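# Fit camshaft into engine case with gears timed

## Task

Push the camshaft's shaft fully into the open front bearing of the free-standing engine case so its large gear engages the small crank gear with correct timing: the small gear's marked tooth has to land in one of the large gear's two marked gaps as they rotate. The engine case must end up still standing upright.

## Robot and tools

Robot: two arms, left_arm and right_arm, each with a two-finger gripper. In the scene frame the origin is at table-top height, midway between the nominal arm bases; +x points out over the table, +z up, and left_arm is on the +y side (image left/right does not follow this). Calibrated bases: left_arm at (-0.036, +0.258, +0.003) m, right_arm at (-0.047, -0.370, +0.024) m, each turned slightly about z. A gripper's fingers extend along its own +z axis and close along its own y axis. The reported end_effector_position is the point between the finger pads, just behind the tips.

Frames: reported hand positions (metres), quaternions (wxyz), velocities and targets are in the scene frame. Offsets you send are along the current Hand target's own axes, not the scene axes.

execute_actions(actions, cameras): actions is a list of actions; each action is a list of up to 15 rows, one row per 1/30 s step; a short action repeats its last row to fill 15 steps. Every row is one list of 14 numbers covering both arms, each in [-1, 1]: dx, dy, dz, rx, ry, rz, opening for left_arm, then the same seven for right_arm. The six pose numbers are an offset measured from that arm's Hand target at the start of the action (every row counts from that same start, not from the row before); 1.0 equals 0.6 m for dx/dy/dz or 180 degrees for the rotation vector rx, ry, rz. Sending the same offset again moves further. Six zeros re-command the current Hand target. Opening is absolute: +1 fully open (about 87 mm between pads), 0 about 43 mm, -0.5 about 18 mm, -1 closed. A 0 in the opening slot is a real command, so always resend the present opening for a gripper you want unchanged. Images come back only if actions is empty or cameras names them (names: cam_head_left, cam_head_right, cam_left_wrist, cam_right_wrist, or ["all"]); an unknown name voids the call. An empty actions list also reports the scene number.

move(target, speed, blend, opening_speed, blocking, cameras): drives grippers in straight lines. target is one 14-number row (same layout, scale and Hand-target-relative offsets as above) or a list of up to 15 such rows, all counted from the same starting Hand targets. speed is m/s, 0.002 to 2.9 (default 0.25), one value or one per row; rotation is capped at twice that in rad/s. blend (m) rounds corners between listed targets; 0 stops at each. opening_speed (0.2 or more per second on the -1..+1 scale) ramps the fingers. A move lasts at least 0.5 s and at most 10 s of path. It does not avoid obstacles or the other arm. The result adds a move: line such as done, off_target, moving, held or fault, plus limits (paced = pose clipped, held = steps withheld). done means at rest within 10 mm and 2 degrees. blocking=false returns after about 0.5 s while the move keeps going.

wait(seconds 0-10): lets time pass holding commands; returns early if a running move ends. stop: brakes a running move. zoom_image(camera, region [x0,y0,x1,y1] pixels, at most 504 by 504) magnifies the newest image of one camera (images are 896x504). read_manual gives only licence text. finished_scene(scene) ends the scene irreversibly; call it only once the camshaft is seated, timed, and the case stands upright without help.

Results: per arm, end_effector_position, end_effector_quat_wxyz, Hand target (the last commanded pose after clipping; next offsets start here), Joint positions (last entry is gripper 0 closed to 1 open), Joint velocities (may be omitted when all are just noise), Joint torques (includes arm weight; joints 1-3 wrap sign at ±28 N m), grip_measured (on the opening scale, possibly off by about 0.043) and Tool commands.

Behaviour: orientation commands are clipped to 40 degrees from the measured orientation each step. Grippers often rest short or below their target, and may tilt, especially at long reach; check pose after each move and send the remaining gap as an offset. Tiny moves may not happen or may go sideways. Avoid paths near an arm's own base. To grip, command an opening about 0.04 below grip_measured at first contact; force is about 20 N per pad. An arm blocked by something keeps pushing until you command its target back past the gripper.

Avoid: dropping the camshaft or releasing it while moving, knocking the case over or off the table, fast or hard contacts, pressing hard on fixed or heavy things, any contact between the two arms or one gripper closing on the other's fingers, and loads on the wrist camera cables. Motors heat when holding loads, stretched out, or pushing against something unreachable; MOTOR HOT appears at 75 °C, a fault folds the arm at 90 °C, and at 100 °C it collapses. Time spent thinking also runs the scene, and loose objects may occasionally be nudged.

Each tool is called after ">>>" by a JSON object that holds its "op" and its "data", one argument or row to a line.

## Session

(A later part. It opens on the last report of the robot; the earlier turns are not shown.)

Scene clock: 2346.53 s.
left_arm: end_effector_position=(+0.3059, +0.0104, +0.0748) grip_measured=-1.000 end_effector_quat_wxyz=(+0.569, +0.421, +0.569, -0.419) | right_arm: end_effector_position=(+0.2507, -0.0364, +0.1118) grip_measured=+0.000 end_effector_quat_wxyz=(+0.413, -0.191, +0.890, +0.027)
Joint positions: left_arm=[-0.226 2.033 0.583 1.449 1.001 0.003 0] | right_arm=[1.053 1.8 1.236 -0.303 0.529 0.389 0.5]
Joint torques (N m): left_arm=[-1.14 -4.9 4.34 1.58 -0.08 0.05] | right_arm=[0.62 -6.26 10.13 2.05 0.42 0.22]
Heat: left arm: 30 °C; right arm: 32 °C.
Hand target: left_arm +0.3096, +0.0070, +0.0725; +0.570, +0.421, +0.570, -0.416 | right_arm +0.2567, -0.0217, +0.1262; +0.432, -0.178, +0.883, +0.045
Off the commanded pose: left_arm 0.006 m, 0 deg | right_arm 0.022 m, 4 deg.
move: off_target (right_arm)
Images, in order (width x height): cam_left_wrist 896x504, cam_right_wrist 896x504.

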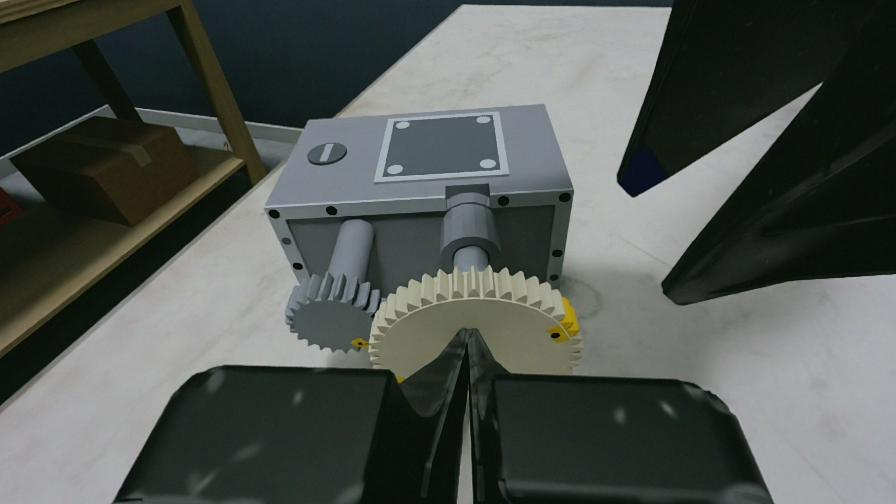

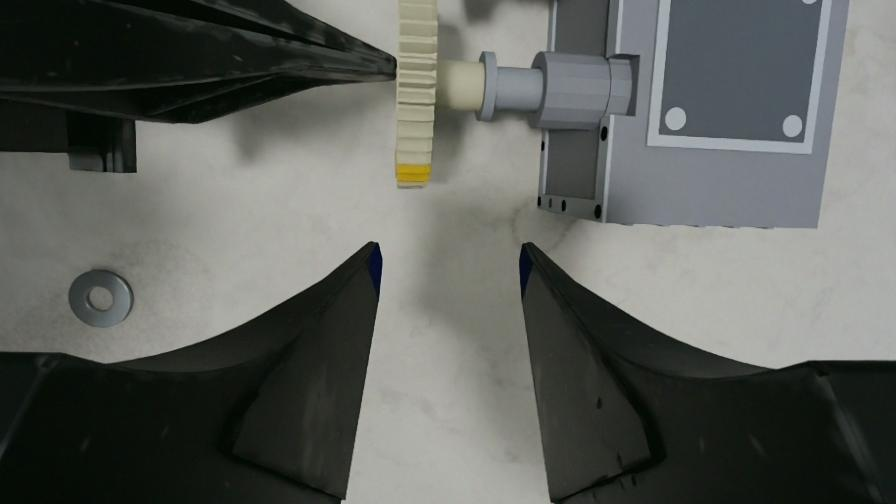

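>>> {"op": "move", "data": {
  "target": [
    [0.006,-0.005,0.011,0,0,0,-1,0,0,0,0,0,0,0]
  ],
  "speed": 0.05,
  "cameras": ["cam_left_wrist","cam_right_wrist"]
}}

>>> {"op": "zoom_image", "data": {
  "camera": "cam_left_wrist",
  "region": [260, 250, 420, 400]
}}

Scene clock: 2351.67 s.
left_arm: end_effector_position=(+0.3049, +0.0035, +0.0690) grip_measured=-1.000 end_effector_quat_wxyz=(+0.565, +0.419, +0.573, -0.420) | right_arm: end_effector_position=(+0.2507, -0.0364, +0.1118) grip_measured=+0.000 end_effector_quat_wxyz=(+0.413, -0.191, +0.890, +0.027)
Joint positions: left_arm=[-0.249 2.052 0.59 1.449 0.977 0.003 0] | right_arm=[1.053 1.8 1.236 -0.303 0.529 0.389 0.5]
Joint torques (N m): left_arm=[-1.17 -4.98 4.23 1.75 -0.07 0.05] | right_arm=[0.59 -6.27 10.17 2.08 0.41 0.21]
Heat: left arm: 30 °C; right arm: 32 °C.
Hand target: left_arm +0.3088, -0.0001, +0.0689; +0.570, +0.421, +0.570, -0.416 | right_arm +0.2567, -0.0217, +0.1262; +0.432, -0.178, +0.883, +0.045
Off the commanded pose: left_arm 0.005 m, 1 deg | right_arm 0.022 m, 4 deg.
move: off_target (right_arm)
Images, in order (width x height): cam_left_wrist 896x504, cam_right_wrist 896x504.

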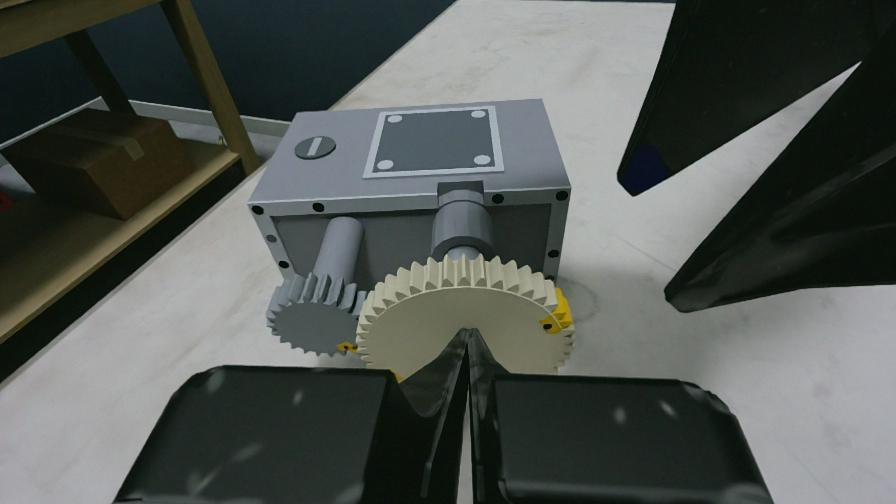

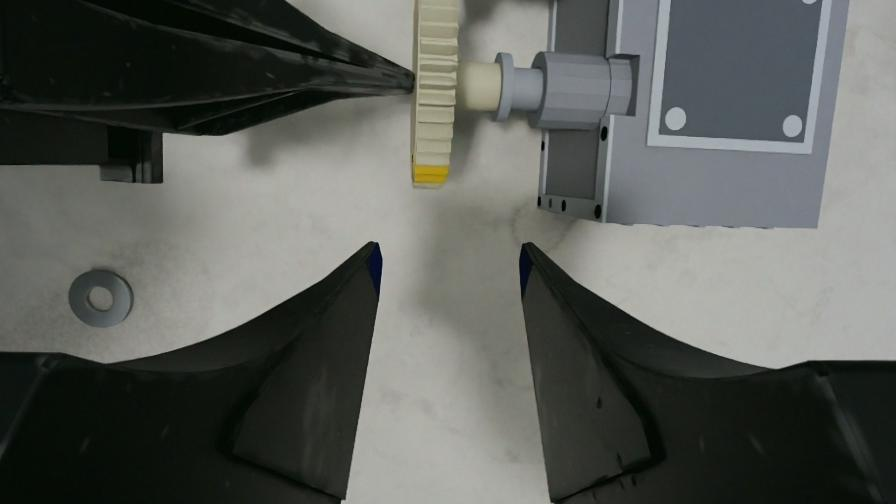

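Scaled by 3.150 from the camera's 896x504 image, which has a finer 1280x720 frame.

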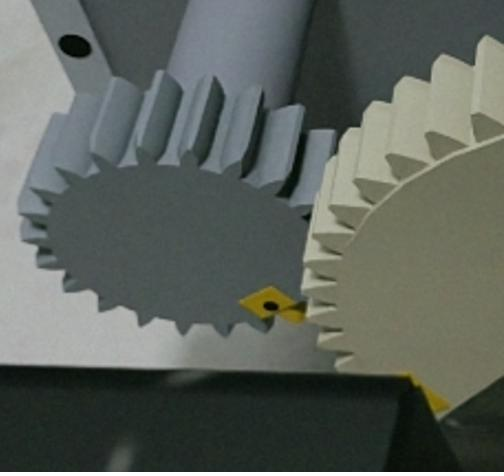

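>>> {"op": "move", "data": {
  "target": [
    [0.0,0.0,0.012,0,0,0,-1,0,0,0,0,0,0,0]
  ],
  "speed": 0.05,
  "cameras": ["cam_left_wrist","cam_right_wrist"]
}}

>>> {"op": "zoom_image", "data": {
  "camera": "cam_left_wrist",
  "region": [260, 250, 420, 400]
}}

Scene clock: 2356.73 s.
left_arm: end_effector_position=(+0.3073, -0.0038, +0.0706) grip_measured=-1.000 end_effector_quat_wxyz=(+0.568, +0.420, +0.570, -0.419) | right_arm: end_effector_position=(+0.2507, -0.0364, +0.1118) grip_measured=+0.000 end_effector_quat_wxyz=(+0.413, -0.191, +0.890, +0.027)
Joint positions: left_arm=[-0.269 2.06 0.607 1.449 0.958 0.003 0] | right_arm=[1.053 1.8 1.236 -0.303 0.529 0.389 0.5]
Joint torques (N m): left_arm=[-1.09 -5.09 4.29 1.65 -0.06 0.05] | right_arm=[0.61 -6.32 10.19 2.07 0.41 0.19]
Heat: left arm: 30 °C; right arm: 33 °C.
Hand target: left_arm +0.3108, -0.0071, +0.0689; +0.570, +0.421, +0.570, -0.416 | right_arm +0.2567, -0.0217, +0.1262; +0.432, -0.178, +0.883, +0.045
Off the commanded pose: left_arm 0.005 m, 0 deg | right_arm 0.022 m, 4 deg.
move: off_target (right_arm)
Images, in order (width x height): cam_left_wrist 896x504, cam_right_wrist 896x504.

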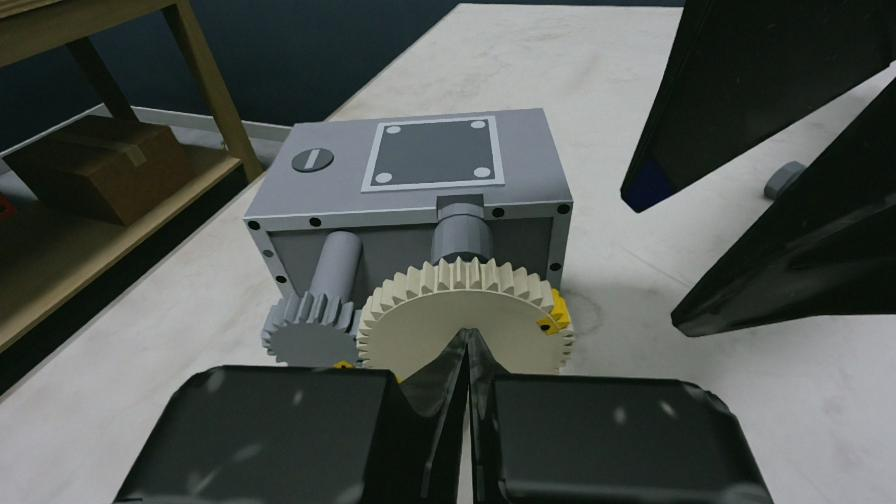

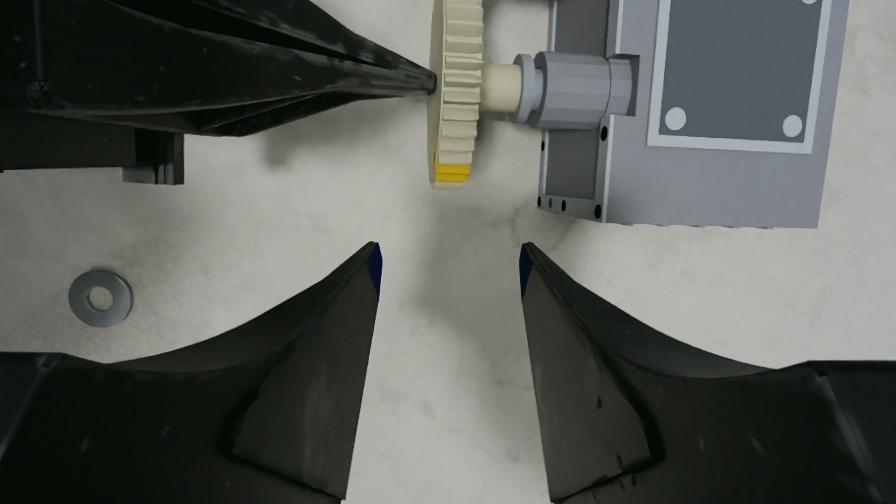

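Scaled by 3.150 from the camera's 896x504 image, which has a finer 1280x720 frame.

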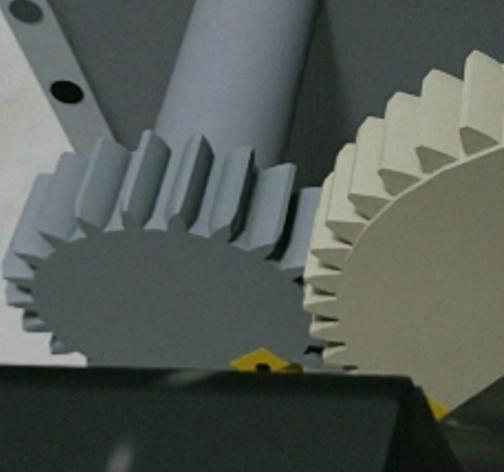

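It's meshing without abutting, with ~2–3 mm to go. Finish.

>>> {"op": "move", "data": {
  "target": [
    [0.0,0.0,0.017,0,0,0,-1,0,0,0,0,0,0,0]
  ],
  "speed": 0.05,
  "cameras": ["cam_right_wrist"]
}}

>>> {"op": "zoom_image", "data": {
  "camera": "cam_right_wrist",
  "region": [400, 0, 640, 200]
}}

>>> {"op": "move", "data": {
  "target": [0,0,-0.14,0,0,0,-1,0,0,0,0,0,0,0],
  "speed": 0.15,
  "cameras": ["cam_left_wrist"]
}}

>>> {"op": "zoom_image", "data": {
  "camera": "cam_left_wrist",
  "region": [340, 170, 430, 260]
}}

Scene clock: 2362.37 s.
left_arm: end_effector_position=(+0.3096, -0.0093, +0.0707) grip_measured=-1.000 end_effector_quat_wxyz=(+0.569, +0.421, +0.569, -0.419) | right_arm: end_effector_position=(+0.2507, -0.0364, +0.1118) grip_measured=+0.000 end_effector_quat_wxyz=(+0.413, -0.191, +0.890, +0.027)
Joint positions: left_arm=[-0.284 2.068 0.624 1.442 0.944 0.003 0] | right_arm=[1.053 1.8 1.236 -0.303 0.529 0.389 0.5]
Joint torques (N m): left_arm=[-1.96 -5 5.04 1.58 -0.19 0.04] | right_arm=[0.64 -6.27 10.1 2.08 0.43 0.22]
Heat: left arm: 30 °C; right arm: 33 °C.
Hand target: left_arm +0.3139, -0.0168, +0.0688; +0.570, +0.421, +0.570, -0.416 | right_arm +0.2567, -0.0217, +0.1262; +0.432, -0.178, +0.883, +0.045
Off the commanded pose: left_arm 0.009 m, 0 deg | right_arm 0.022 m, 4 deg.
move: off_target (right_arm)
Images, in order (width x height): cam_right_wrist 896x504.

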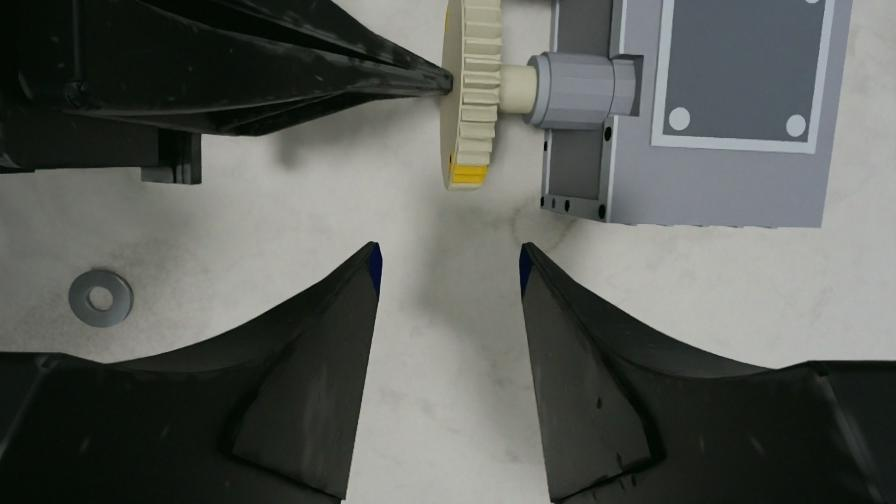

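Scaled by 2.100 from the camera's 896x504 image, which has a finer 1280x720 frame.

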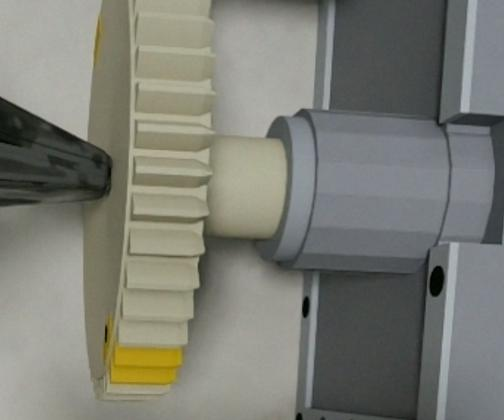

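Scene clock: 2363.70 s.
left_arm: end_effector_position=(+0.2876, +0.0621, +0.0564) grip_measured=-1.000 end_effector_quat_wxyz=(+0.553, +0.410, +0.588, -0.424) | right_arm: end_effector_position=(+0.2507, -0.0364, +0.1118) grip_measured=+0.000 end_effector_quat_wxyz=(+0.413, -0.191, +0.890, +0.027)
Joint positions: left_arm=[-0.064 2.034 0.473 1.492 1.154 0.017 0] | right_arm=[1.053 1.8 1.236 -0.303 0.529 0.389 0.5]
Joint torques (N m): left_arm=[0.06 -7.28 2.09 1.96 0.22 0] | right_arm=[0.62 -6.32 10.21 2.07 0.41 0.23]
Heat: left arm: 30 °C; right arm: 33 °C.
Hand target: left_arm +0.2887, +0.0633, +0.0690; +0.570, +0.421, +0.570, -0.416 | right_arm +0.2567, -0.0217, +0.1262; +0.432, -0.178, +0.883, +0.045
Off the commanded pose: left_arm 0.013 m, 3 deg | right_arm 0.022 m, 4 deg.
move: off_target (left_arm, right_arm)
Images, in order (width x height): cam_left_wrist 896x504.

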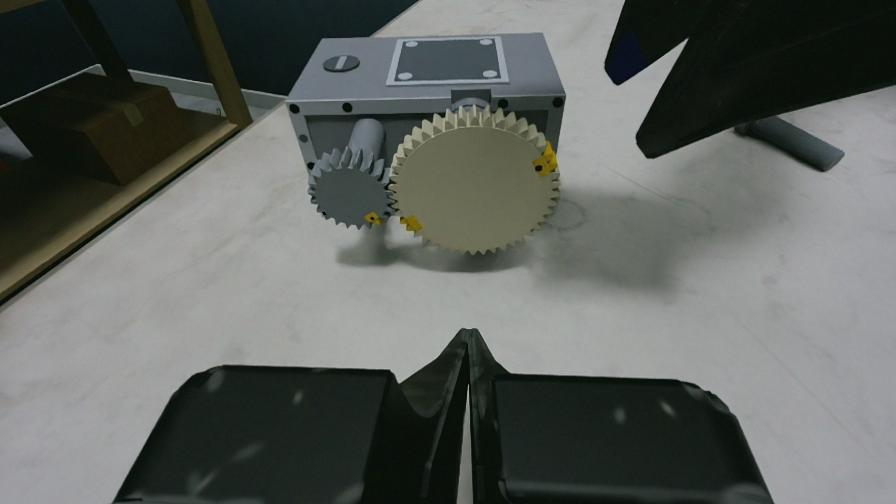

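Scaled by 5.600 from the camera's 896x504 image, which has a finer 1280x720 frame.

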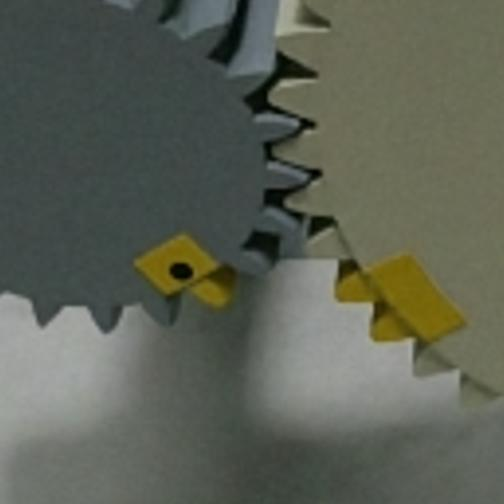

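>>> {"op": "zoom_image", "data": {
  "camera": "cam_left_wrist",
  "region": [370, 180, 420, 230]
}}

>>> {"op": "move", "data": {
  "target": [-0.075,0.03,-0.06,0,0,0,-1,0,-0.12,-0.25,0,0,0,0],
  "speed": 0.25
}}

>>> {"op": "move", "data": {
  "target": [0.0,0.0,-0.12,-0.350,-0.1197,-0.5166,-1,0,0,0,0,0,0,0],
  "speed": 0.3,
  "cameras": ["cam_left_wrist"]
}}

>>> {"op": "zoom_image", "data": {
  "camera": "cam_left_wrist",
  "region": [440, 250, 540, 350]
}}

Scaled by 10.080 from the camera's 896x504 image, which has a finer 1280x720 frame.

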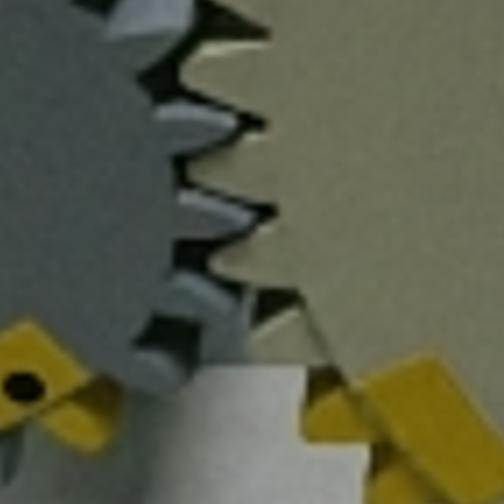

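Scene clock: 2374.77 s.
left_arm: end_effector_position=(+0.2914, +0.1012, +0.1042) grip_measured=-1.000 end_effector_quat_wxyz=(+0.561, +0.410, +0.581, -0.424) | right_arm: end_effector_position=(+0.1714, -0.1250, +0.2226) grip_measured=+0.000 end_effector_quat_wxyz=(+0.428, -0.183, +0.884, +0.043)
Joint positions: left_arm=[0.08 1.809 0.492 1.277 1.298 0.006 0] | right_arm=[1.137 1.282 1.162 -0.736 0.586 0.462 0.5]
Joint torques (N m): left_arm=[0.06 -6.68 4.82 1.39 0.2 0.03] | right_arm=[0.57 -3.49 7.08 1.8 0.45 0.21]
Heat: left arm: 29 °C; right arm: 33 °C.
Hand target: left_arm +0.2950, +0.1029, +0.1144; +0.570, +0.421, +0.570, -0.416 | right_arm +0.1700, -0.1239, +0.2248; +0.432, -0.178, +0.883, +0.045
Off the commanded pose: left_arm 0.011 m, 2 deg | right_arm 0.003 m, 1 deg.
move: off_target (left_arm)

Scene clock: 2379.00 s.
left_arm: end_effector_position=(+0.2689, +0.1720, +0.1047) grip_measured=-1.000 end_effector_quat_wxyz=(+0.301, -0.494, +0.703, -0.415) | right_arm: end_effector_position=(+0.1714, -0.1250, +0.2226) grip_measured=+0.000 end_effector_quat_wxyz=(+0.428, -0.183, +0.884, +0.043)
Joint positions: left_arm=[0.062 1.036 0.31 0.205 0.306 -1.385 0] | right_arm=[1.137 1.282 1.162 -0.736 0.586 0.463 0.5]
Joint torques (N m): left_arm=[-1.05 -2.29 7.68 1.81 0 -0.01] | right_arm=[0.58 -3.49 7.04 1.81 0.45 0.22]
Heat: left arm: 29 °C; right arm: 32 °C.
Hand target: left_arm +0.2734, +0.1716, +0.1146; +0.309, -0.491, +0.699, -0.418 | right_arm +0.1700, -0.1238, +0.2248; +0.432, -0.178, +0.883, +0.045
Off the commanded pose: left_arm 0.011 m, 1 deg | right_arm 0.003 m, 1 deg.
move: off_target (left_arm)
Images, in order (width x height): cam_left_wrist 896x504.

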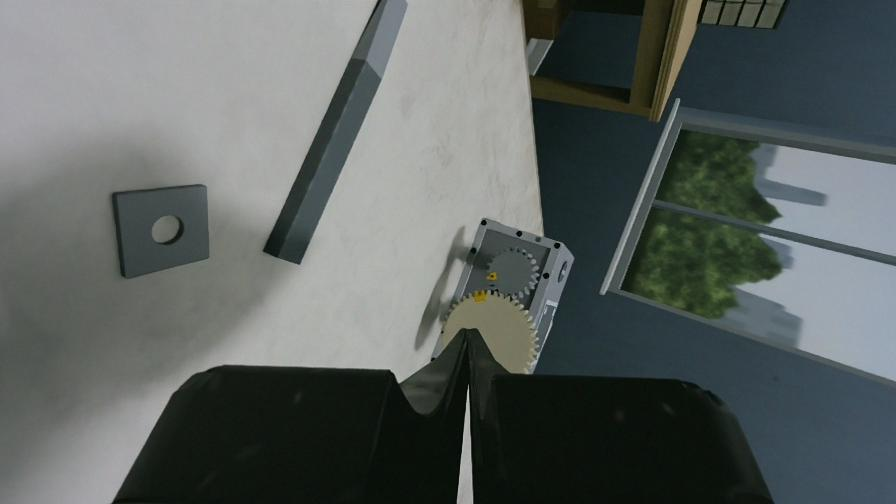

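Scaled by 5.040 from the camera's 896x504 image, which has a finer 1280x720 frame.

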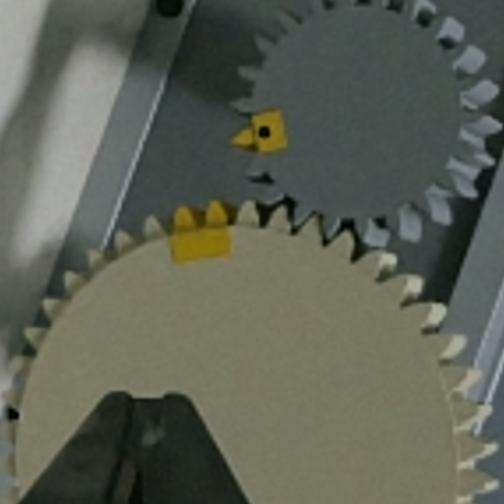

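>>> {"op": "finished_scene", "data": {
  "scene": 1
}}

The scene is finished: the task was done.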